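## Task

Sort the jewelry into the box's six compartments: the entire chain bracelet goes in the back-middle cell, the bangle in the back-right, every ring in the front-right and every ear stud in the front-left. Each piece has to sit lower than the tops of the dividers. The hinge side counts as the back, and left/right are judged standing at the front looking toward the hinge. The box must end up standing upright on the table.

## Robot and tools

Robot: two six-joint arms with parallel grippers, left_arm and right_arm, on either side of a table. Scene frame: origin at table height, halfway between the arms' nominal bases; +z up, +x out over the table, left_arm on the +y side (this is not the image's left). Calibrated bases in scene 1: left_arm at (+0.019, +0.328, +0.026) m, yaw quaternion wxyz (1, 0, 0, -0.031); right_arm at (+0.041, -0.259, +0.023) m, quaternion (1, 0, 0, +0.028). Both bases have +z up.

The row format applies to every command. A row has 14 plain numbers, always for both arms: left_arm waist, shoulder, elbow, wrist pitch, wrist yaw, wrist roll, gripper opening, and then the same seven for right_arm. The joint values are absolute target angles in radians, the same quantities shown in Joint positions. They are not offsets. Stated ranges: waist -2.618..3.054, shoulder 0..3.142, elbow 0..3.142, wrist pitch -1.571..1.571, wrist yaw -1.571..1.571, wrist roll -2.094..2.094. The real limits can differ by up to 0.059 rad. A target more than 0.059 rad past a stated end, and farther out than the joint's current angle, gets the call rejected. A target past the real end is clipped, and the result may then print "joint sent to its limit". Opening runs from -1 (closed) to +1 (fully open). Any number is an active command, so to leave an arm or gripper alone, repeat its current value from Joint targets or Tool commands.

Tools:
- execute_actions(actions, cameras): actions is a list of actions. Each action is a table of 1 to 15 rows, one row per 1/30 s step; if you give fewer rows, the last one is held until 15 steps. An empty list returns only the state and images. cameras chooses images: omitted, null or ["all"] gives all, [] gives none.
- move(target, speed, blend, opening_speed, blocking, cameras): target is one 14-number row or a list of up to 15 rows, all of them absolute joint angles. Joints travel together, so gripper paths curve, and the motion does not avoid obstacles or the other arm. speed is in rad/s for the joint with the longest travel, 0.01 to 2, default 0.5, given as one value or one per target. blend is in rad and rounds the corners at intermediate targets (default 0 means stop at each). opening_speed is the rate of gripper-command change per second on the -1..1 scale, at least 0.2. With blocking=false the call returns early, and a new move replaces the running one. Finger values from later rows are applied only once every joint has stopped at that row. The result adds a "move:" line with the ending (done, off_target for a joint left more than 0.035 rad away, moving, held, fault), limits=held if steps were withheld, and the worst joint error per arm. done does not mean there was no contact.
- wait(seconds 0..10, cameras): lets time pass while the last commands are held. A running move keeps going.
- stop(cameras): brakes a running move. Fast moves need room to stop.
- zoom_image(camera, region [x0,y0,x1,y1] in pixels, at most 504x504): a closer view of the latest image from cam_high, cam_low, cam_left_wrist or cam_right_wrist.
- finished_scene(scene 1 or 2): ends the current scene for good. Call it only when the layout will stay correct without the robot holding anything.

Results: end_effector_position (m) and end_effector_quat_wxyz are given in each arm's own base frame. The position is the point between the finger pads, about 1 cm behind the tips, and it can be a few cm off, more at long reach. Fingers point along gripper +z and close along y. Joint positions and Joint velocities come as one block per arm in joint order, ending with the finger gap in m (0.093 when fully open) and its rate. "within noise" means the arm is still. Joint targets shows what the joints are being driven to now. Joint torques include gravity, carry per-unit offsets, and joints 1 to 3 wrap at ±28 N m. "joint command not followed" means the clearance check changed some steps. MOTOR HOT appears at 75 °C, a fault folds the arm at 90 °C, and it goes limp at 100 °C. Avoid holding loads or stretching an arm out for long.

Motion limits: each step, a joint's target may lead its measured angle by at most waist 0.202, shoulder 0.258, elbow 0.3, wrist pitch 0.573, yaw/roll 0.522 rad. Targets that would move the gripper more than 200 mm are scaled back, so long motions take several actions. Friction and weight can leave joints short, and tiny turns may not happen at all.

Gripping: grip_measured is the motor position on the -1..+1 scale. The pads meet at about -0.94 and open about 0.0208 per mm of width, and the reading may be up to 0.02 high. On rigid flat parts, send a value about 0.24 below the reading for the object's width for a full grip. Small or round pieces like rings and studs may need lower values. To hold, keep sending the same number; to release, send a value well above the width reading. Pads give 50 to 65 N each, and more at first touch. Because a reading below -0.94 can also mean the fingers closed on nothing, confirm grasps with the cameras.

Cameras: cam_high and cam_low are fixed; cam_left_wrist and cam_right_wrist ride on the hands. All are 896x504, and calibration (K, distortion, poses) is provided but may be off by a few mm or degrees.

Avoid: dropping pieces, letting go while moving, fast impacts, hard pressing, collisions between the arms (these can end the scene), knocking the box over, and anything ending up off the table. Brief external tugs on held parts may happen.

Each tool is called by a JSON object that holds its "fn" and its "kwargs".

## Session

{"fn": "execute_actions", "kwargs": {"actions": []}}

{"fn": "zoom_image", "kwargs": {"camera": "cam_high", "region": [340, 130, 660, 410]}}

{"fn": "zoom_image", "kwargs": {"camera": "cam_low", "region": [380, 150, 760, 390]}}

Scene clock: 0.00 s.
left_arm: end_effector_position=(+0.3953, +0.0198, +0.0931) grip_measured=+1.000 end_effector_quat_wxyz=(+0.604, -0.012, +0.796, +0.041) | right_arm: end_effector_position=(+0.4032, +0.0070, +0.1318) grip_measured=+1.000 end_effector_quat_wxyz=(+0.646, +0.026, +0.762, -0.038)
Joint positions: left_arm=[0.027 1.635 0.345 1.018 -0.054 0.038 0.093] | right_arm=[0.093 1.573 0.375 1.033 0.183 0.006 0.093]
Joint velocities: within noise
Joint torques (N m): no reading
Motor temperatures (°C): left_arm=[26 34 31 33 26 27 27] | right_arm=[29 38 37 30 26 25 27]
Heat: left arm: 34 °C; right arm: 38 °C.
Joint targets: left_arm=[0.027 1.626 0.354 1.029 -0.054 0.038] | right_arm=[0.093 1.569 0.379 1.027 0.183 0.006]
Tool commands: left_gripper/opening=+1.0 right_gripper/opening=+1.0
camera_calibration:
cam_left_wrist: T_world_to_cam=[[0.0734403, -0.996536, -0.0390271, -0.00560917], [-0.62065, -0.0150378, -0.783943, 0.360684], [0.780641, 0.0817952, -0.619604, -0.171715], [0, 0, 0, 1]] pos_world=[0.358319, 0.0138796, 0.176142]
cam_right_wrist: T_world_to_cam=[[-0.0765418, -0.996654, 0.0286685, 0.0333855], [-0.575032, 0.0206358, -0.817871, 0.378773], [0.814543, -0.0790866, -0.574687, -0.175641], [0, 0, 0, 1]] pos_world=[0.363429, 0.0115667, 0.207892]

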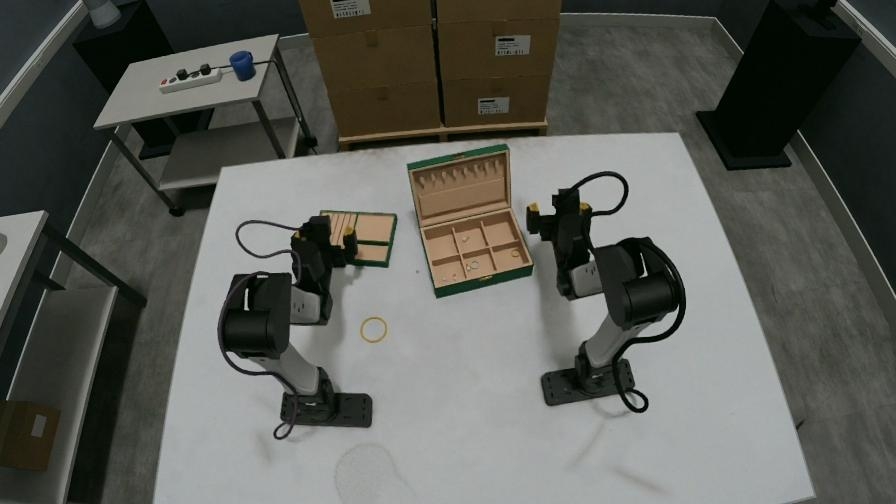

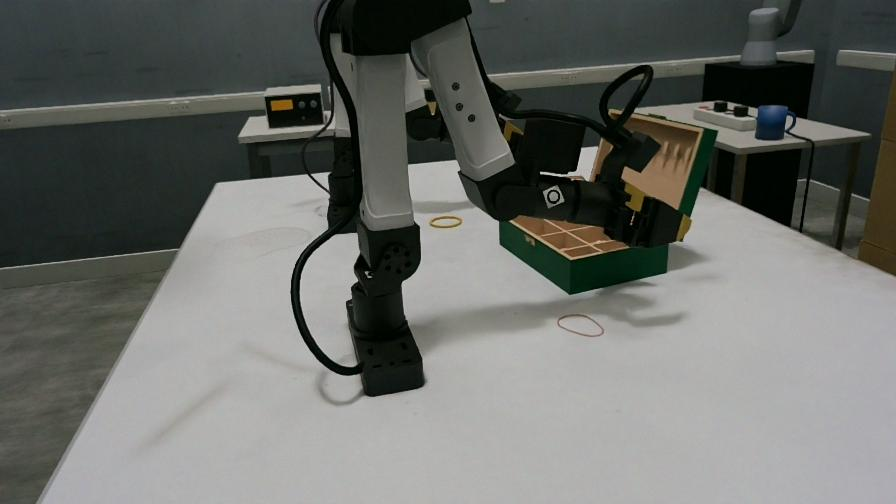

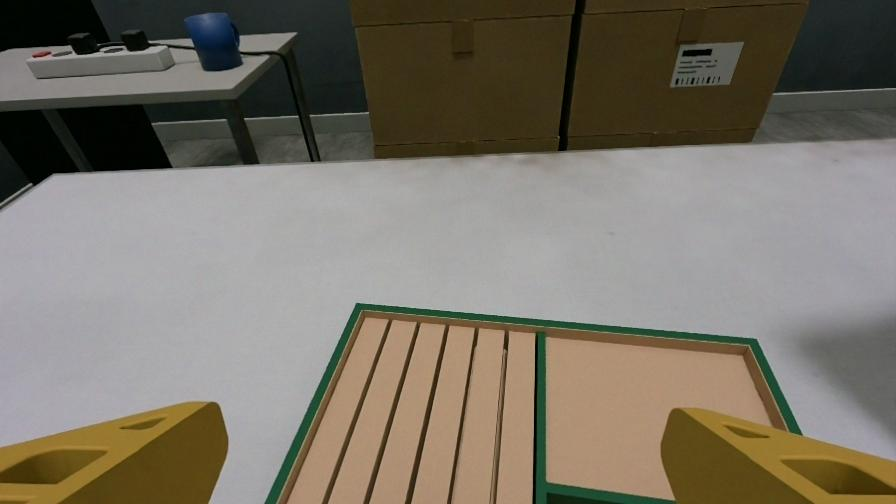

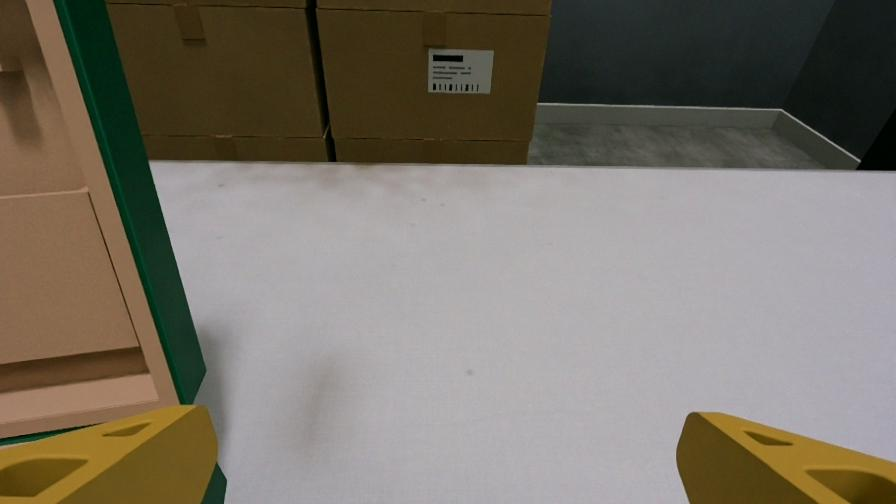

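Scaled by 1.575 from the camera's 896x504 image, which has a finer 1280x720 frame.

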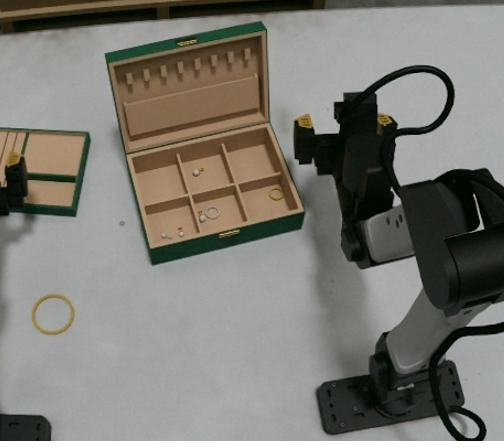

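Scaled by 1.326 from the camera's 896x504 image, which has a finer 1280x720 frame.

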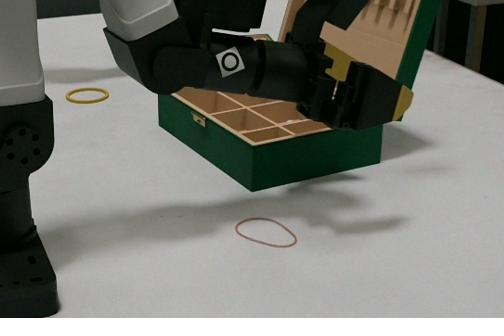

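{"fn": "move", "kwargs": {"target": [[0.1,1.2,1.2,-0.9,0,0,1,0.0,1.2,1.2,-0.9,0,0,1],[0.1,1.1,1.4,-1.4,0,0,0,0.35,1.15,1.4,-1.35,0,0,0]], "speed": 1.0, "blend": [0.2,0]}}

{"fn": "zoom_image", "kwargs": {"camera": "cam_right_wrist", "region": [224, 0, 672, 252]}}

Scene clock: 27.27 s.
left_arm: end_effector_position=(+0.2241, +0.0232, +0.2533) grip_measured=+0.002 end_effector_quat_wxyz=(+0.219, -0.043, +0.975, +0.018) | right_arm: end_effector_position=(+0.2340, +0.0832, +0.2517) grip_measured=+0.002 end_effector_quat_wxyz=(+0.228, -0.163, +0.959, +0.038)
Joint positions: left_arm=[0.092 1.103 1.373 -1.397 -0.015 0.007 0.045] | right_arm=[0.345 1.157 1.381 -1.328 0.005 0.006 0.045]
Joint velocities: within noise
Joint torques (N m): left_arm=[0.46 -1.85 7.61 1.15 0.2 -0.05] | right_arm=[0.95 -3.64 8.53 1.12 -0.03 -0.01]
Motor temperatures (°C): left_arm=[26 36 33 37 26 27 27] | right_arm=[29 40 39 33 26 25 27]
Heat: left arm: 37 °C; right arm: 40 °C.
Joint targets: left_arm=[0.100 1.100 1.400 -1.400 0.000 0.000] | right_arm=[0.350 1.150 1.400 -1.350 0.000 0.000]
move: done
camera_calibration:
cam_left_wrist: T_world_to_cam=[[0.103613, -0.994547, -0.0118797, 0.00291418], [-0.993614, -0.102965, -0.0461524, 0.27874], [0.0446776, 0.0165859, -0.998864, 0.323349], [0, 0, 0, 1]] pos_world=[0.262211, 0.0262357, 0.33588]
cam_right_wrist: T_world_to_cam=[[0.340655, -0.940177, -0.00453665, -0.00110025], [-0.940076, -0.340536, -0.0170752, 0.291911], [0.0145088, 0.0100815, -0.999844, 0.323891], [0, 0, 0, 1]] pos_world=[0.270094, 0.0951063, 0.32882]

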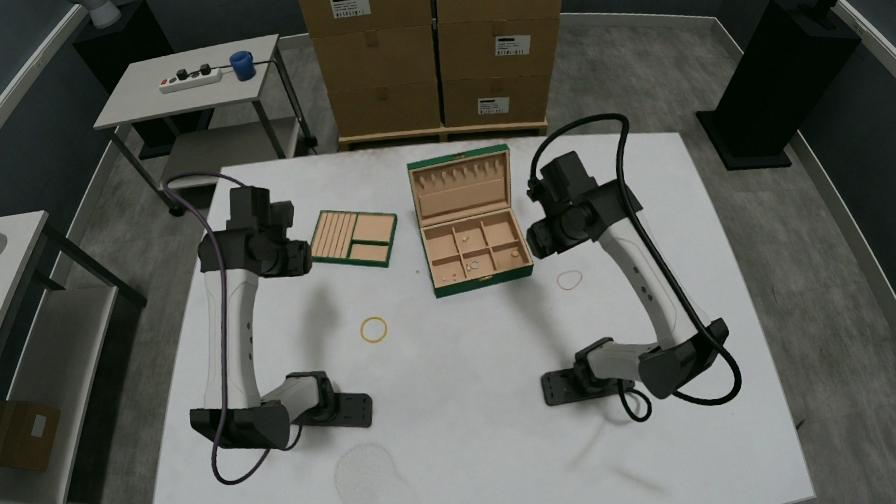

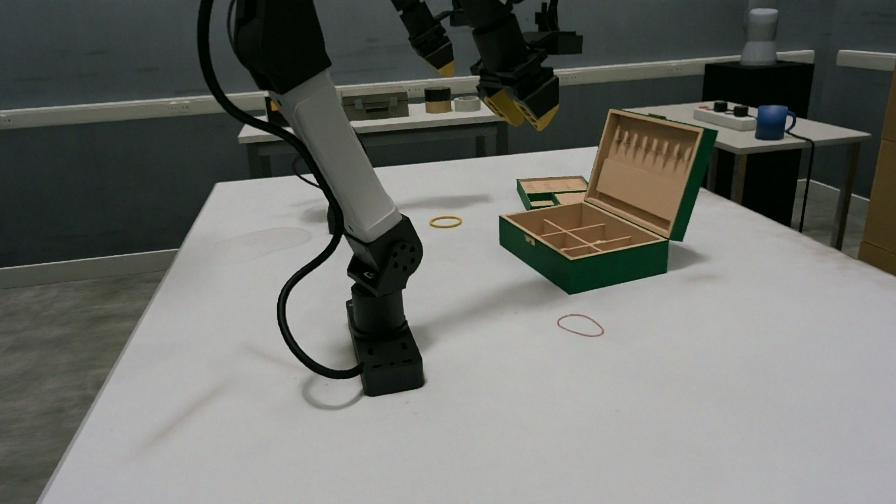

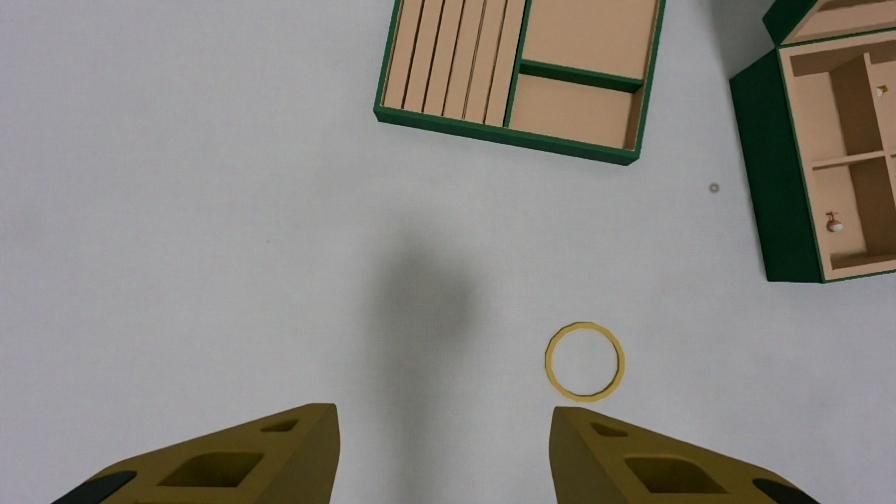

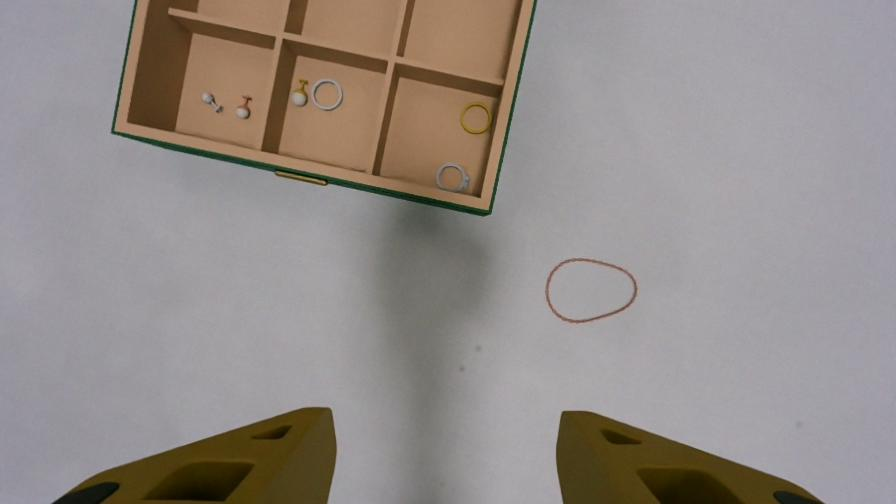

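Scaled by 1.125 from the camera's 896x504 image, which has a finer 1280x720 frame.

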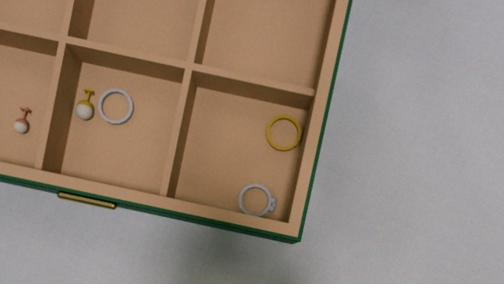

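{"fn": "zoom_image", "kwargs": {"camera": "cam_low", "region": [440, 0, 640, 150]}}

{"fn": "zoom_image", "kwargs": {"camera": "cam_high", "region": [400, 190, 540, 300]}}

Scaled by 2.520 from the camera's 896x504 image, which has a finer 1280x720 frame.

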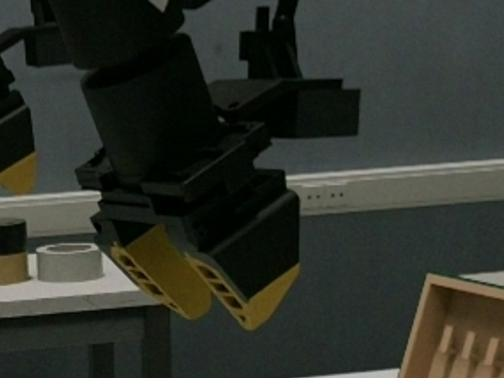

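Scaled by 3.600 from the camera's 896x504 image, which has a finer 1280x720 frame.

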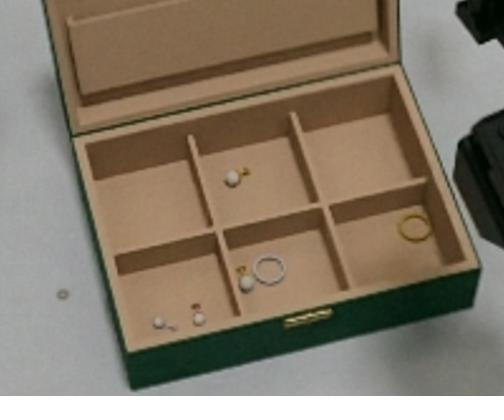

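{"fn": "move", "kwargs": {"target": [0.1,1.1,1.4,-1.4,0,0,0,-0.3,1.719,1.352,-1.2,0,0.2,-0.3], "speed": 1.0, "cameras": ["cam_low","cam_right_wrist"]}}

{"fn": "zoom_image", "kwargs": {"camera": "cam_low", "region": [540, 150, 740, 290]}}

Scene clock: 167.97 s.
left_arm: end_effector_position=(+0.2237, +0.0232, +0.2531) grip_measured=+0.002 end_effector_quat_wxyz=(+0.218, -0.043, +0.975, +0.018) | right_arm: end_effector_position=(+0.2931, -0.0912, +0.1026) grip_measured=-0.298 end_effector_quat_wxyz=(-0.003, +0.242, +0.970, +0.000)
Joint positions: left_arm=[0.092 1.103 1.373 -1.398 -0.015 0.007 0.045] | right_arm=[-0.301 1.715 1.356 -1.218 0 0.187 0.031]
Joint velocities: within noise
Joint torques (N m): left_arm=[0.46 -1.87 7.62 1.16 0.21 -0.06] | right_arm=[0.59 -7.94 6.06 0.53 0.03 0.19]
Motor temperatures (°C): left_arm=[26 34 37 37 26 27 27] | right_arm=[29 39 46 32 26 25 27]
Heat: left arm: 37 °C; right arm: 46 °C.
Joint targets: left_arm=[0.100 1.100 1.400 -1.400 0.000 0.000] | right_arm=[-0.300 1.719 1.352 -1.200 0.000 0.200]
move: done
camera_calibration:
cam_right_wrist: T_world_to_cam=[[-0.463708, -0.885944, -0.00882987, 0.0553191], [-0.797485, 0.413025, 0.439805, 0.265555], [-0.385995, 0.210983, -0.89805, 0.300933], [0, 0, 0, 1]] pos_world=[0.353587, -0.124163, 0.153949]
Images, in order (width x height): cam_low 896x504, cam_right_wrist 896x504.

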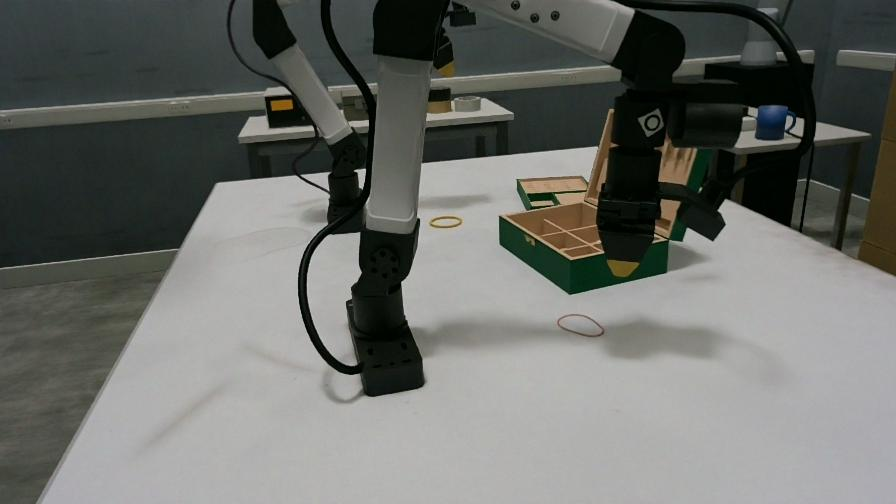

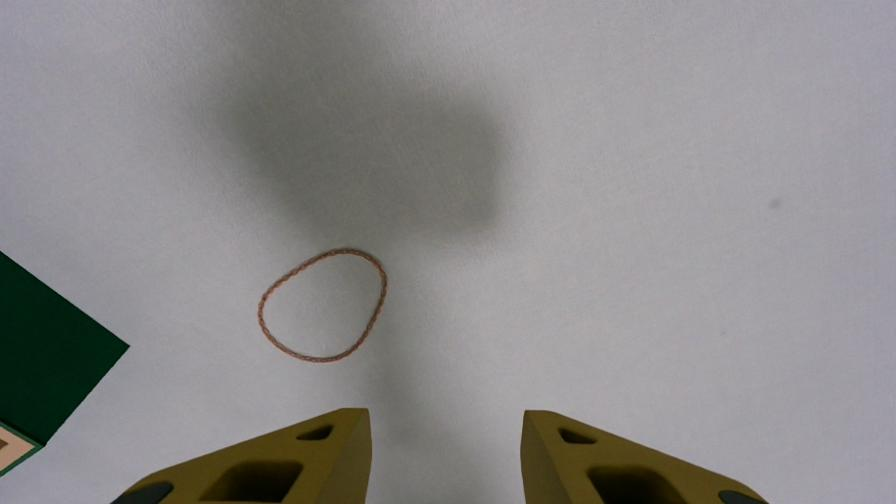

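Scaled by 2.520 from the camera's 896x504 image, which has a finer 1280x720 frame.

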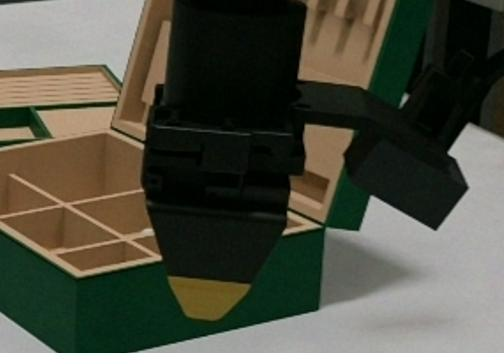

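{"fn": "move", "kwargs": {"target": [0.1,1.1,1.4,-1.4,0,0,0,-0.3,1.719,1.352,-1.2,0,-1.31,-0.3], "speed": 1.5, "cameras": ["cam_low"]}}

{"fn": "zoom_image", "kwargs": {"camera": "cam_low", "region": [560, 170, 700, 290]}}

Scene clock: 232.40 s.
left_arm: end_effector_position=(+0.2236, +0.0232, +0.2531) grip_measured=+0.002 end_effector_quat_wxyz=(+0.218, -0.043, +0.975, +0.018) | right_arm: end_effector_position=(+0.2937, -0.0914, +0.1026) grip_measured=-0.298 end_effector_quat_wxyz=(-0.001, -0.478, +0.879, +0.001)
Joint positions: left_arm=[0.092 1.103 1.373 -1.399 -0.015 0.007 0.045] | right_arm=[-0.301 1.715 1.356 -1.216 0 -1.297 0.031]
Joint velocities: within noise
Joint torques (N m): left_arm=[0.49 -1.85 7.62 1.16 0.2 -0.06] | right_arm=[0.61 -7.9 6.01 0.46 -0.05 -0.11]
Motor temperatures (°C): left_arm=[26 34 37 37 26 27 27] | right_arm=[29 42 41 30 26 25 27]
Heat: left arm: 37 °C; right arm: 42 °C.
Joint targets: left_arm=[0.100 1.100 1.400 -1.400 0.000 0.000] | right_arm=[-0.300 1.719 1.352 -1.200 0.000 -1.310]
move: done
Images, in order (width x height): cam_low 896x504.

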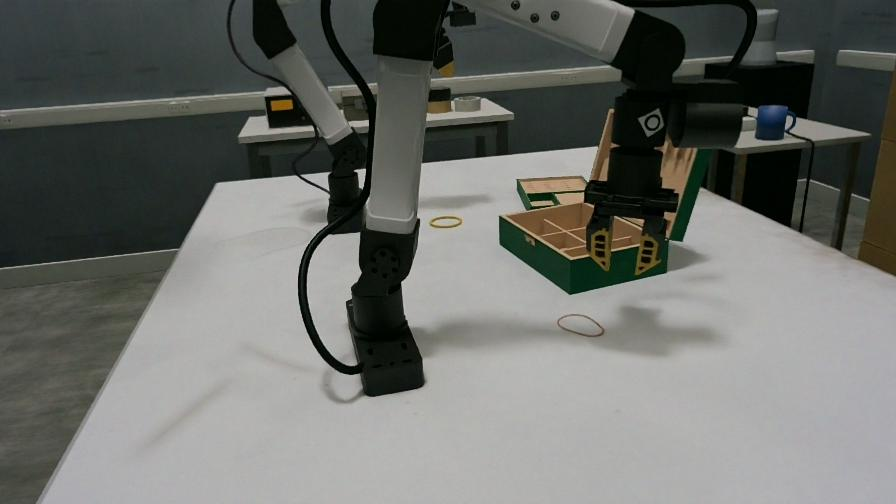

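Scaled by 3.600 from the camera's 896x504 image, which has a finer 1280x720 frame.

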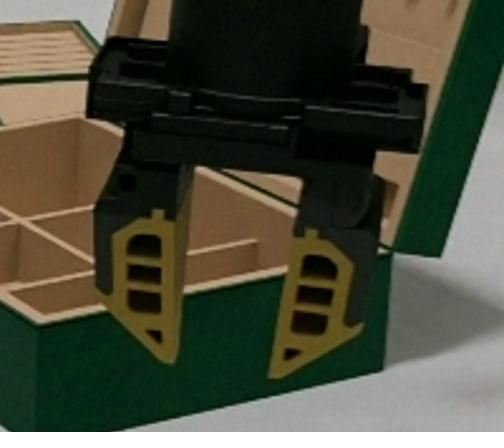

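{"fn": "move", "kwargs": {"target": [[0.1,1.1,1.4,-1.4,0,0,0,0.3,1.65,1.45,-1.2,0,0.0,-0.6],[0.1,1.1,1.4,-1.4,0,0,0,0.597,1.862,1.3,-0.673,0.152,0.433,-0.7]], "speed": 0.9, "blend": [0.2,0], "cameras": ["cam_low","cam_right_wrist"]}}

Scene clock: 397.93 s.
left_arm: end_effector_position=(+0.2236, +0.0232, +0.2531) grip_measured=+0.002 end_effector_quat_wxyz=(+0.218, -0.043, +0.975, +0.018) | right_arm: end_effector_position=(+0.3554, +0.2129, +0.0648) grip_measured=-0.698 end_effector_quat_wxyz=(+0.181, -0.075, +0.980, +0.020)
Joint positions: left_arm=[0.092 1.103 1.373 -1.399 -0.015 0.007 0.045] | right_arm=[0.598 1.851 1.307 -0.689 0.144 0.421 0.012]
Joint velocities: within noise
Joint torques (N m): left_arm=[0.47 -1.84 7.62 1.16 0.2 -0.05] | right_arm=[0.38 -9.09 6.16 1.24 0.22 0.17]
Motor temperatures (°C): left_arm=[26 33 39 37 26 27 27] | right_arm=[29 44 40 29 26 25 27]
Heat: left arm: 39 °C; right arm: 44 °C.
Joint targets: left_arm=[0.100 1.100 1.400 -1.400 0.000 0.000] | right_arm=[0.597 1.862 1.300 -0.673 0.152 0.433]
move: done
camera_calibration:
cam_right_wrist: T_world_to_cam=[[0.164031, -0.986265, -0.0193515, 0.152263], [-0.982765, -0.165081, 0.0831954, 0.418295], [-0.0852473, 0.00537136, -0.996345, 0.170178], [0, 0, 0, 1]] pos_world=[0.400617, 0.218311, 0.137702]
Images, in order (width x height): cam_low 896x504, cam_right_wrist 896x504.

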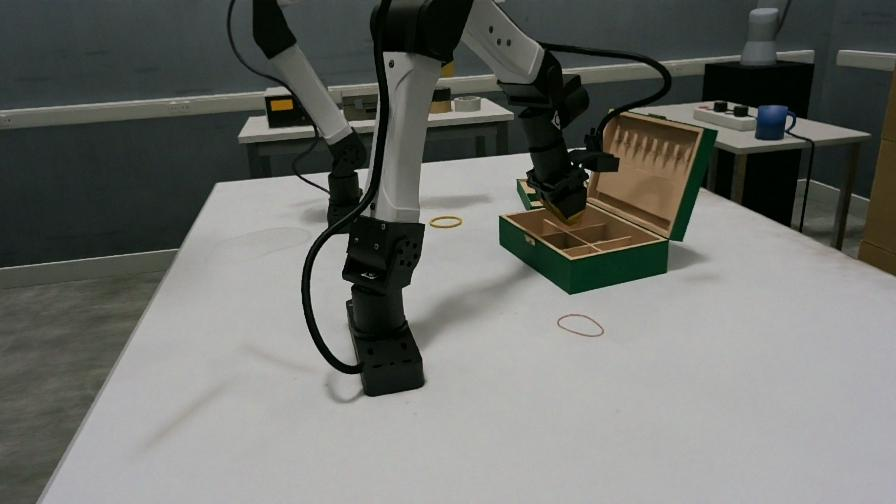

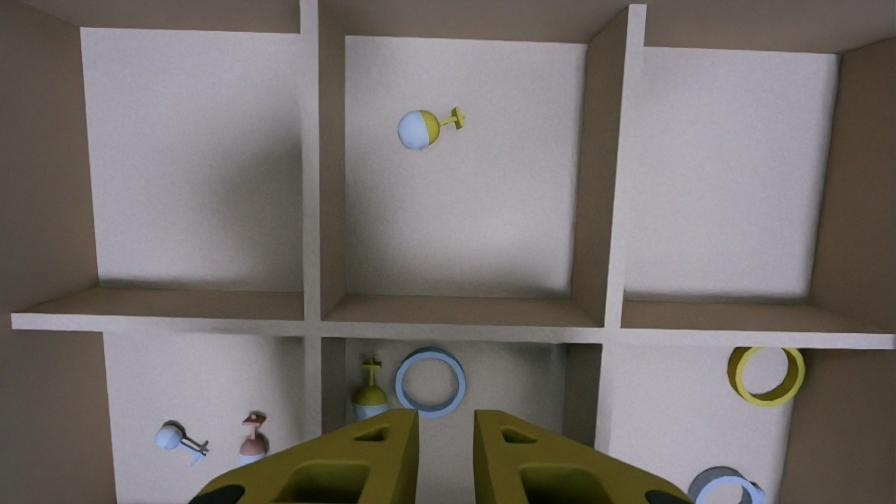

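{"fn": "execute_actions", "kwargs": {"actions": [], "cameras": ["cam_right_wrist"]}}

Scene clock: 450.27 s.
left_arm: end_effector_position=(+0.2236, +0.0232, +0.2531) grip_measured=+0.002 end_effector_quat_wxyz=(+0.218, -0.043, +0.975, +0.018) | right_arm: end_effector_position=(+0.3556, +0.2130, +0.0649) grip_measured=-0.698 end_effector_quat_wxyz=(+0.182, -0.075, +0.980, +0.020)
Joint positions: left_arm=[0.092 1.103 1.373 -1.399 -0.015 0.007 0.045] | right_arm=[0.598 1.851 1.307 -0.688 0.144 0.421 0.012]
Joint velocities: within noise
Joint torques (N m): left_arm=[0.46 -1.84 7.61 1.16 0.2 -0.05] | right_arm=[0.38 -9.09 6.17 1.23 0.22 0.17]
Motor temperatures (°C): left_arm=[26 33 39 37 26 27 27] | right_arm=[29 49 41 31 26 25 27]
Heat: left arm: 39 °C; right arm: 49 °C.
Joint targets: left_arm=[0.100 1.100 1.400 -1.400 0.000 0.000] | right_arm=[0.597 1.862 1.300 -0.673 0.152 0.433]
Tool commands: left_gripper/opening=+0.0 right_gripper/opening=-0.7
camera_calibration:
cam_right_wrist: T_world_to_cam=[[0.163577, -0.986335, -0.0196426, 0.152511], [-0.982937, -0.164646, 0.0820123, 0.418591], [-0.0841257, 0.00589213, -0.996438, 0.169795], [0, 0, 0, 1]] pos_world=[0.400786, 0.218346, 0.137856]
Images, in order (width x height): cam_right_wrist 896x504.

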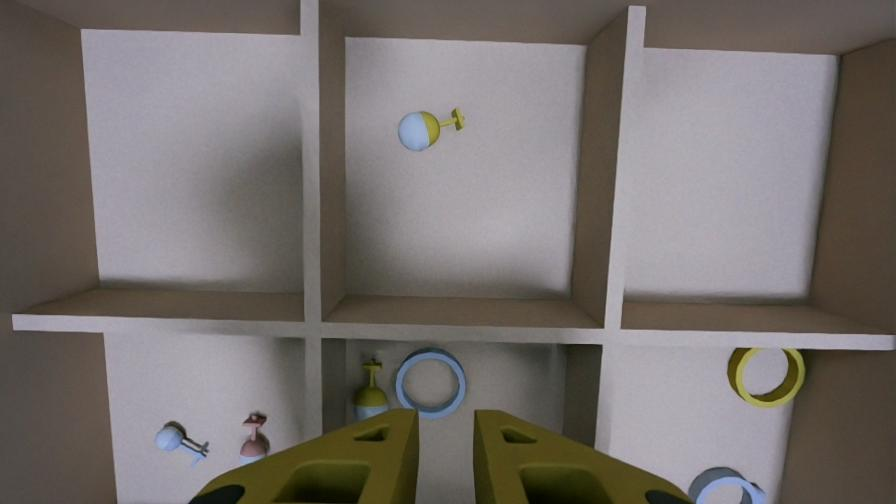

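{"fn": "move", "kwargs": {"target": [0.1,1.1,1.4,-1.4,0,0,0,0.595,1.906,1.205,-0.560,0.160,0.440,-0.75], "speed": 0.3, "cameras": ["cam_right_wrist"]}}

Scene clock: 483.50 s.
left_arm: end_effector_position=(+0.2236, +0.0232, +0.2531) grip_measured=+0.002 end_effector_quat_wxyz=(+0.218, -0.043, +0.975, +0.018) | right_arm: end_effector_position=(+0.3498, +0.2075, +0.0279) grip_measured=-0.748 end_effector_quat_wxyz=(+0.173, -0.072, +0.982, +0.011)
Joint positions: left_arm=[0.092 1.103 1.373 -1.399 -0.015 0.007 0.045] | right_arm=[0.598 1.892 1.212 -0.577 0.152 0.428 0.009]
Joint velocities: within noise
Joint torques (N m): left_arm=[0.47 -1.85 7.62 1.16 0.2 -0.06] | right_arm=[0.2 -8.84 5.81 1.19 0.24 0.17]
Motor temperatures (°C): left_arm=[26 33 39 37 26 27 27] | right_arm=[29 49 41 31 26 25 27]
Heat: left arm: 39 °C; right arm: 49 °C.
Joint targets: left_arm=[0.100 1.100 1.400 -1.400 0.000 0.000] | right_arm=[0.595 1.906 1.205 -0.560 0.160 0.440]
move: done
camera_calibration:
cam_right_wrist: T_world_to_cam=[[0.154954, -0.987911, -0.00468808, 0.150251], [-0.982727, -0.154623, 0.101684, 0.412329], [-0.10118, -0.0111493, -0.994806, 0.141958], [0, 0, 0, 1]] pos_world=[0.396289, 0.213773, 0.0999978]
Images, in order (width x height): cam_right_wrist 896x504.

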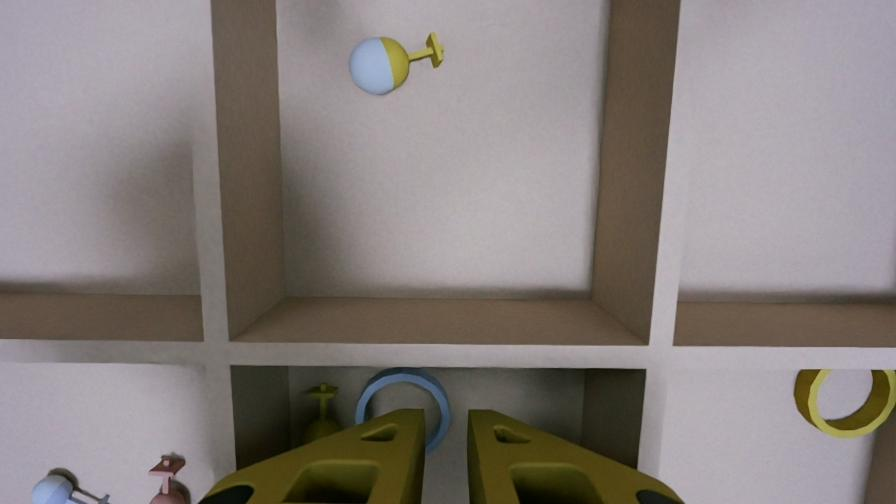

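{"fn": "move", "kwargs": {"target": [[0.1,1.1,1.4,-1.4,0,0,0,0.595,1.946,1.166,-0.480,0.160,0.440,-0.75],[0.1,1.1,1.4,-1.4,0,0,0,0.595,1.946,1.166,-0.480,0.160,0.440,-1]], "speed": 0.15, "opening_speed": 0.5, "cameras": ["cam_right_wrist"]}}

Scene clock: 492.87 s.
left_arm: end_effector_position=(+0.2236, +0.0232, +0.2531) grip_measured=+0.002 end_effector_quat_wxyz=(+0.218, -0.043, +0.975, +0.018) | right_arm: end_effector_position=(+0.3535, +0.2087, +0.0121) grip_measured=-0.971 end_effector_quat_wxyz=(+0.180, -0.070, +0.981, +0.012)
Joint positions: left_arm=[0.092 1.103 1.373 -1.399 -0.015 0.007 0.045] | right_arm=[0.598 1.924 1.18 -0.499 0.159 0.428 0]
Joint velocities: within noise
Joint torques (N m): left_arm=[0.46 -1.84 7.62 1.16 0.2 -0.05] | right_arm=[0.2 -8.2 5 1.25 0.16 0.17]
Motor temperatures (°C): left_arm=[26 33 39 37 26 27 27] | right_arm=[29 49 41 31 26 25 27]
Heat: left arm: 39 °C; right arm: 49 °C.
Joint targets: left_arm=[0.100 1.100 1.400 -1.400 0.000 0.000] | right_arm=[0.595 1.946 1.166 -0.480 0.160 0.440]
move: done
camera_calibration:
cam_right_wrist: T_world_to_cam=[[0.152178, -0.988341, -0.00496789, 0.151789], [-0.984579, -0.152034, 0.0865472, 0.418024], [-0.0862934, -0.00827934, -0.996235, 0.120712], [0, 0, 0, 1]] pos_world=[0.398895, 0.214572, 0.0848332]
Images, in order (width x height): cam_right_wrist 896x504.

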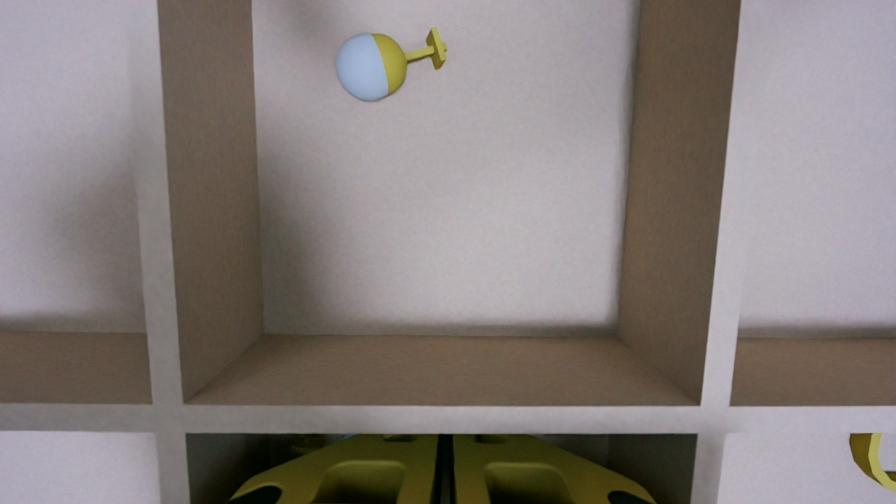

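{"fn": "move", "kwargs": {"target": [0.1,1.1,1.4,-1.4,0,0,0,0.595,1.85,1.28,-0.65,0.160,0.440,-1], "speed": 0.2, "cameras": ["cam_right_wrist"]}}

Scene clock: 500.33 s.
left_arm: end_effector_position=(+0.2236, +0.0232, +0.2531) grip_measured=+0.002 end_effector_quat_wxyz=(+0.218, -0.043, +0.975, +0.018) | right_arm: end_effector_position=(+0.3552, +0.2098, +0.0461) grip_measured=-0.971 end_effector_quat_wxyz=(+0.181, -0.070, +0.981, +0.012)
Joint positions: left_arm=[0.092 1.103 1.373 -1.399 -0.015 0.007 0.045] | right_arm=[0.598 1.875 1.262 -0.629 0.159 0.428 0]
Joint velocities: within noise
Joint torques (N m): left_arm=[0.47 -1.84 7.62 1.16 0.2 -0.05] | right_arm=[0.21 -12.59 8.39 0.83 0.16 0.17]
Motor temperatures (°C): left_arm=[26 33 39 37 26 27 27] | right_arm=[29 49 41 31 26 25 27]
Heat: left arm: 39 °C; right arm: 49 °C.
Joint targets: left_arm=[0.100 1.100 1.400 -1.400 0.000 0.000] | right_arm=[0.595 1.850 1.280 -0.650 0.160 0.440]
move: done
camera_calibration:
cam_right_wrist: T_world_to_cam=[[0.152183, -0.988337, -0.00546087, 0.152885], [-0.98466, -0.15209, 0.085518, 0.417062], [-0.0853511, -0.00763731, -0.996322, 0.154278], [0, 0, 0, 1]] pos_world=[0.400566, 0.215711, 0.118879]
Images, in order (width x height): cam_right_wrist 896x504.

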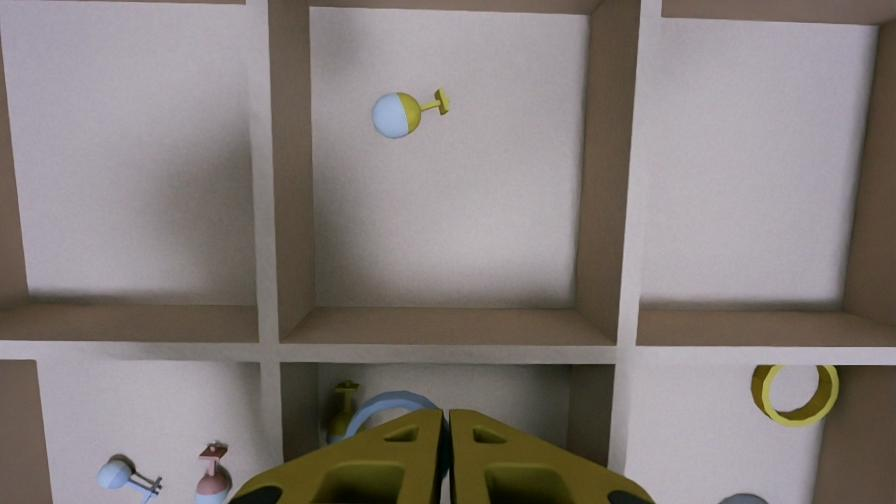

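{"fn": "move", "kwargs": {"target": [[0.1,1.1,1.4,-1.4,0,0,0,0.595,1.815,1.45,-0.875,0.160,0.440,-1],[0.1,1.1,1.4,-1.4,0,0,0,0.35,1.665,1.27,-0.85,0.0,0.226,-1]], "speed": 0.5, "blend": [0.05,0], "cameras": ["cam_right_wrist"]}}

Scene clock: 523.57 s.
left_arm: end_effector_position=(+0.2236, +0.0232, +0.2531) grip_measured=+0.002 end_effector_quat_wxyz=(+0.218, -0.043, +0.975, +0.018) | right_arm: end_effector_position=(+0.3550, +0.1280, +0.1032) grip_measured=-0.971 end_effector_quat_wxyz=(+0.156, -0.054, +0.985, +0.042)
Joint positions: left_arm=[0.092 1.103 1.373 -1.399 -0.015 0.007 0.045] | right_arm=[0.35 1.691 1.281 -0.837 0.01 0.239 0]
Joint velocities: within noise
Joint torques (N m): left_arm=[0.46 -1.85 7.62 1.16 0.2 -0.06] | right_arm=[0.47 -11.15 6.01 0.91 -0.02 -0.06]
Motor temperatures (°C): left_arm=[26 32 40 37 26 27 27] | right_arm=[29 53 42 30 26 25 27]
Heat: left arm: 40 °C; right arm: 53 °C.
Joint targets: left_arm=[0.100 1.100 1.400 -1.400 0.000 0.000] | right_arm=[0.350 1.665 1.270 -0.850 0.000 0.226]
move: done
camera_calibration:
cam_right_wrist: T_world_to_cam=[[0.129206, -0.988836, -0.0742244, 0.0876021], [-0.98175, -0.138095, 0.130753, 0.392034], [-0.139544, 0.0559757, -0.988633, 0.22084], [0, 0, 0, 1]] pos_world=[0.404377, 0.1284, 0.173572]
Images, in order (width x height): cam_right_wrist 896x504.

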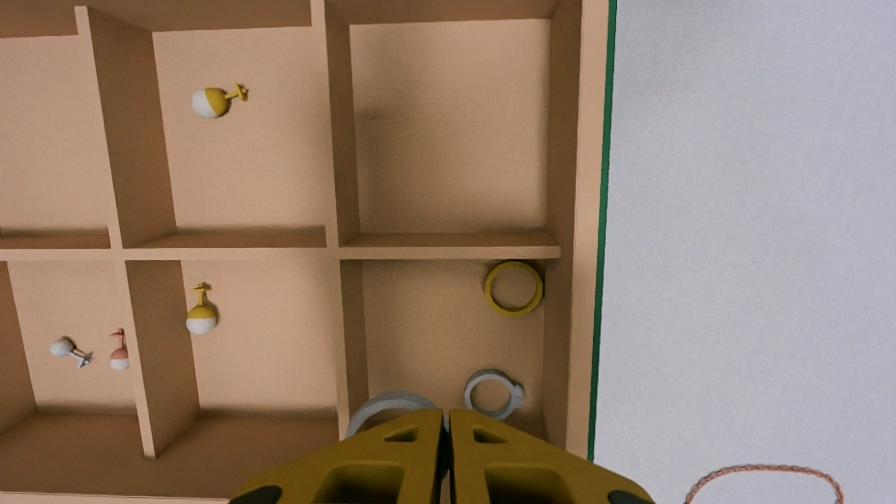

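{"fn": "move", "kwargs": {"target": [[0.1,1.1,1.4,-1.4,0,0,0,0.35,1.777,1.01,-0.486,0.0,0.226,-1],[0.1,1.1,1.4,-1.4,0,0,0,0.35,1.777,1.01,-0.486,0.0,0.226,-0.72],[0.1,1.1,1.4,-1.4,0,0,0,0.35,1.655,1.268,-0.85,0.0,0.226,-0.72]], "speed": [0.3,0.3,0.3], "opening_speed": 0.5, "cameras": ["cam_right_wrist"]}}

Scene clock: 537.67 s.
left_arm: end_effector_position=(+0.2236, +0.0232, +0.2531) grip_measured=+0.002 end_effector_quat_wxyz=(+0.218, -0.043, +0.975, +0.018) | right_arm: end_effector_position=(+0.3487, +0.1265, +0.0988) grip_measured=-0.722 end_effector_quat_wxyz=(+0.151, -0.055, +0.986, +0.043)
Joint positions: left_arm=[0.092 1.103 1.373 -1.399 -0.015 0.007 0.045] | right_arm=[0.35 1.676 1.249 -0.828 0.005 0.237 0.011]
Joint velocities: within noise
Joint torques (N m): left_arm=[0.47 -1.85 7.62 1.16 0.2 -0.05] | right_arm=[0.47 -10.55 8.79 0.79 -0.01 -0.07]
Motor temperatures (°C): left_arm=[26 32 40 37 26 27 27] | right_arm=[29 52 42 30 26 25 27]
Heat: left arm: 40 °C; right arm: 52 °C.
Joint targets: left_arm=[0.100 1.100 1.400 -1.400 0.000 0.000] | right_arm=[0.350 1.655 1.268 -0.850 0.000 0.226]
move: done
camera_calibration:
cam_right_wrist: T_world_to_cam=[[0.131368, -0.988403, -0.0761653, 0.085998], [-0.9801, -0.141029, 0.139693, 0.385074], [-0.148815, 0.0562985, -0.987261, 0.218762], [0, 0, 0, 1]] pos_world=[0.398669, 0.126991, 0.168734]
Images, in order (width x height): cam_right_wrist 896x504.

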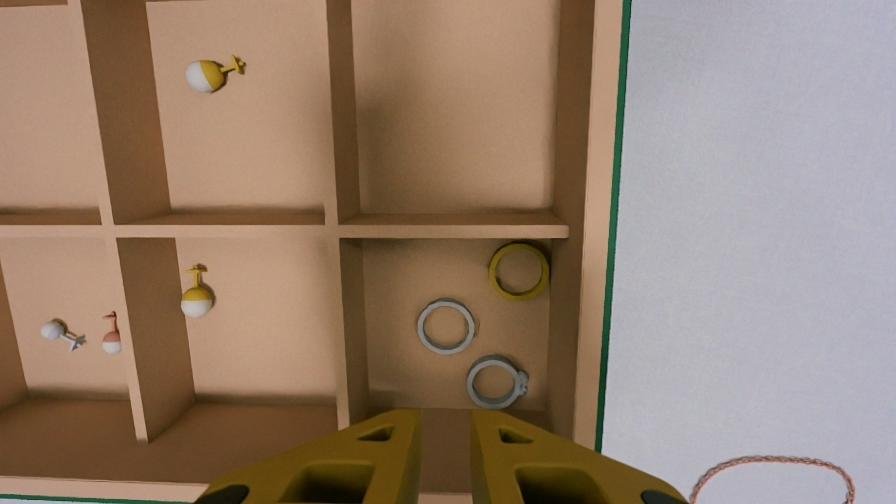

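{"fn": "move", "kwargs": {"target": [[0.1,1.1,1.4,-1.4,0,0,0,0.4,1.69,1.35,-0.9,0.0,0.23,-0.72],[0.1,1.1,1.4,-1.4,0,0,0,0.72,1.979,1.46,-0.78,0.181,0.567,-0.108]], "speed": 0.6, "blend": [0.05,0], "cameras": ["cam_right_wrist","cam_high"]}}

Scene clock: 619.57 s.
left_arm: end_effector_position=(+0.2236, +0.0232, +0.2531) grip_measured=+0.002 end_effector_quat_wxyz=(+0.218, -0.043, +0.975, +0.018) | right_arm: end_effector_position=(+0.3354, +0.2585, +0.0533) grip_measured=-0.111 end_effector_quat_wxyz=(+0.150, -0.073, +0.986, +0.005)
Joint positions: left_arm=[0.092 1.103 1.373 -1.399 -0.015 0.007 0.045] | right_arm=[0.725 1.966 1.439 -0.796 0.173 0.555 0.04]
Joint velocities: within noise
Joint torques (N m): left_arm=[0.47 -1.85 7.61 1.16 0.2 -0.05] | right_arm=[0.02 -9.85 8.68 1.04 0.25 0.17]
Motor temperatures (°C): left_arm=[26 32 40 37 26 27 27] | right_arm=[29 53 43 30 26 25 27]
Heat: left arm: 40 °C; right arm: 53 °C.
Joint targets: left_arm=[0.100 1.100 1.400 -1.400 0.000 0.000] | right_arm=[0.720 1.979 1.460 -0.780 0.181 0.567]
move: done; blend cut to 0.041 rad at target 1
camera_calibration:
cam_right_wrist: T_world_to_cam=[[0.155233, -0.987866, 0.00486812, 0.202311], [-0.977082, -0.152808, 0.148188, 0.398635], [-0.145646, -0.0277602, -0.988947, 0.185157], [0, 0, 0, 1]] pos_world=[0.385061, 0.26591, 0.123052]
Images, in order (width x height): cam_high 896x504, cam_right_wrist 896x504.

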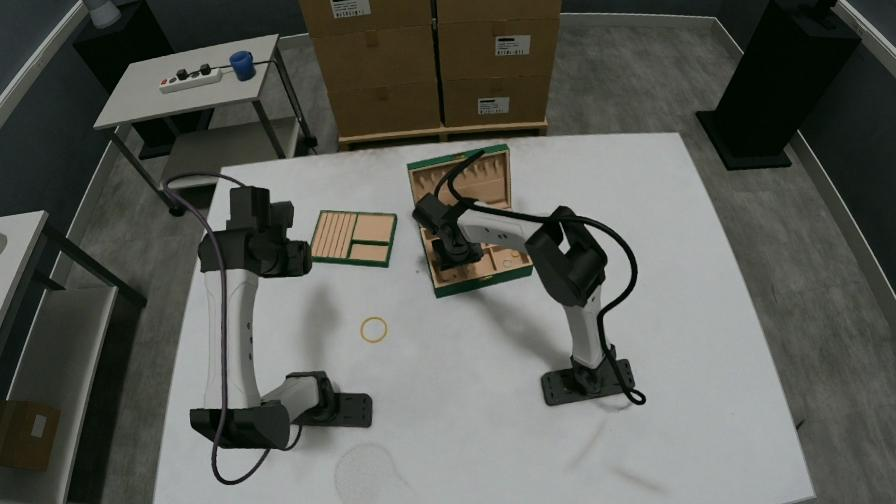

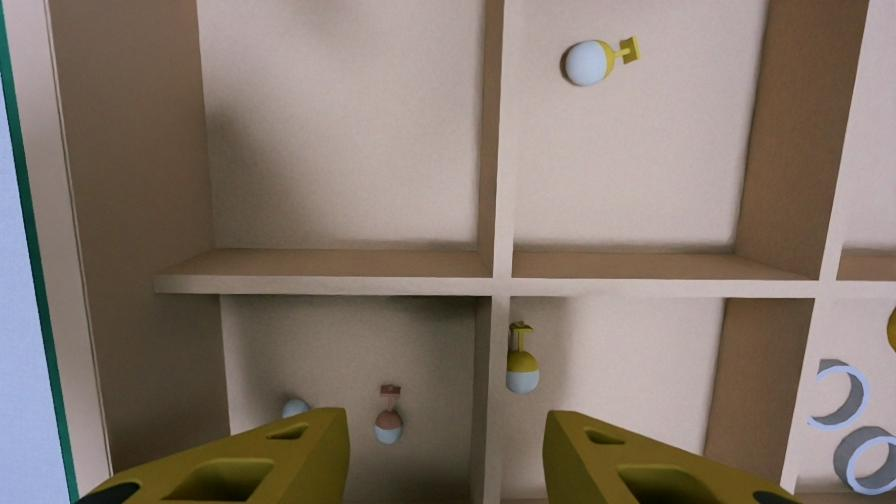

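{"fn": "move", "kwargs": {"target": [0.1,1.1,1.4,-1.4,0,0,0,0.728,1.993,1.37,-0.68,0.181,0.567,-0.108], "speed": 0.3, "cameras": ["cam_right_wrist"]}}

Scene clock: 639.30 s.
left_arm: end_effector_position=(+0.2236, +0.0232, +0.2531) grip_measured=+0.002 end_effector_quat_wxyz=(+0.218, -0.043, +0.975, +0.018) | right_arm: end_effector_position=(+0.3379, +0.2606, +0.0366) grip_measured=-0.111 end_effector_quat_wxyz=(+0.161, -0.072, +0.984, +0.013)
Joint positions: left_arm=[0.092 1.103 1.373 -1.399 -0.015 0.007 0.045] | right_arm=[0.725 1.977 1.378 -0.697 0.174 0.555 0.04]
Joint velocities: within noise
Joint torques (N m): left_arm=[0.46 -1.84 7.62 1.16 0.2 -0.05] | right_arm=[0.72 -9.58 5.83 1.1 0.25 0.17]
Motor temperatures (°C): left_arm=[26 32 40 37 26 27 27] | right_arm=[29 51 44 31 26 25 27]
Heat: left arm: 40 °C; right arm: 51 °C.
Joint targets: left_arm=[0.100 1.100 1.400 -1.400 0.000 0.000] | right_arm=[0.728 1.993 1.370 -0.680 0.181 0.567]
move: done
camera_calibration:
cam_right_wrist: T_world_to_cam=[[0.155182, -0.987841, -0.00942223, 0.204596], [-0.979904, -0.155131, 0.12539, 0.406198], [-0.125327, -0.0102254, -0.992063, 0.157739], [0, 0, 0, 1]] pos_world=[0.386054, 0.266735, 0.107481]
Images, in order (width x height): cam_right_wrist 896x504.

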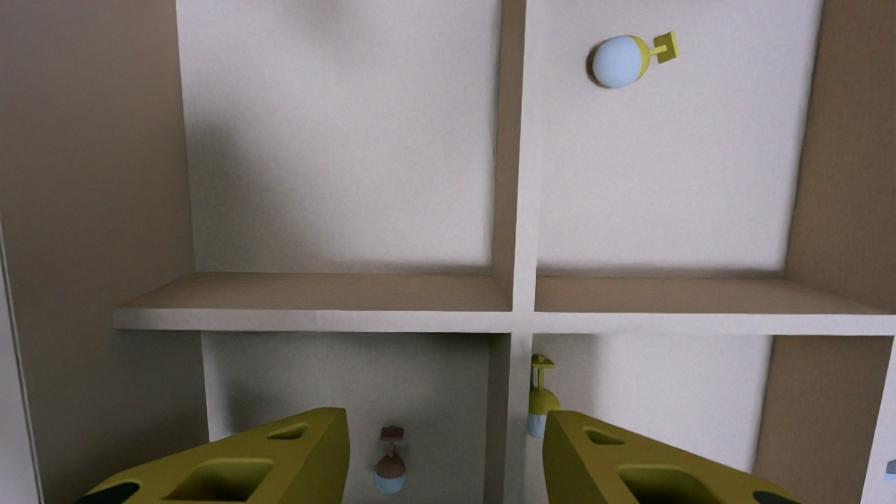

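{"fn": "move", "kwargs": {"target": [0.1,1.1,1.4,-1.4,0,0,0,0.745,1.977,1.312,-0.634,0.181,0.577,-0.108], "speed": 0.3, "cameras": ["cam_right_wrist"]}}

Scene clock: 664.43 s.
left_arm: end_effector_position=(+0.2236, +0.0232, +0.2531) grip_measured=+0.002 end_effector_quat_wxyz=(+0.218, -0.043, +0.975, +0.018) | right_arm: end_effector_position=(+0.3282, +0.2600, +0.0226) grip_measured=-0.111 end_effector_quat_wxyz=(+0.156, -0.075, +0.985, +0.011)
Joint positions: left_arm=[0.092 1.103 1.373 -1.399 -0.015 0.007 0.045] | right_arm=[0.74 1.977 1.322 -0.651 0.174 0.565 0.04]
Joint velocities: within noise
Joint torques (N m): left_arm=[0.46 -1.84 7.62 1.16 0.2 -0.05] | right_arm=[0.95 -10.92 5.59 1.08 0.24 0.15]
Motor temperatures (°C): left_arm=[26 32 40 37 26 27 27] | right_arm=[29 51 43 30 26 25 27]
Heat: left arm: 40 °C; right arm: 51 °C.
Joint targets: left_arm=[0.100 1.100 1.400 -1.400 0.000 0.000] | right_arm=[0.745 1.977 1.312 -0.634 0.181 0.577]
move: done
camera_calibration:
cam_right_wrist: T_world_to_cam=[[0.160389, -0.987035, -0.0061014, 0.203426], [-0.977969, -0.159747, 0.134379, 0.398761], [-0.133611, -0.0155859, -0.990911, 0.14675], [0, 0, 0, 1]] pos_world=[0.376956, 0.266776, 0.0930725]
Images, in order (width x height): cam_right_wrist 896x504.

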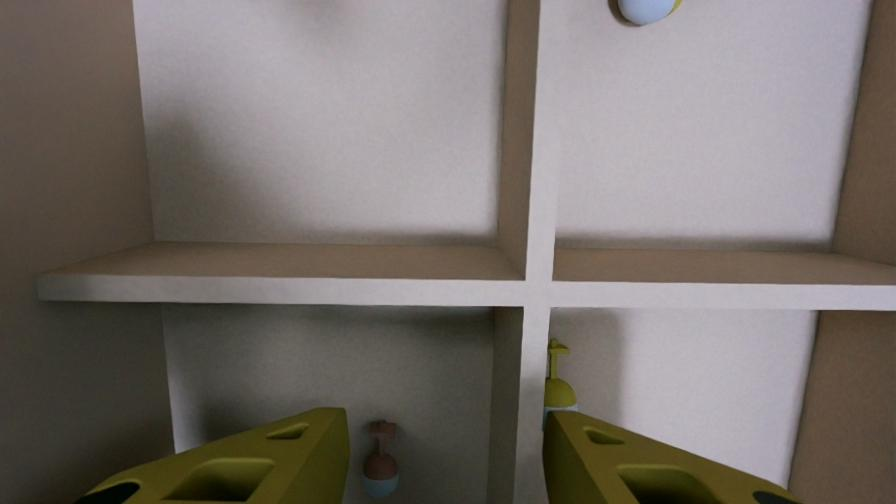

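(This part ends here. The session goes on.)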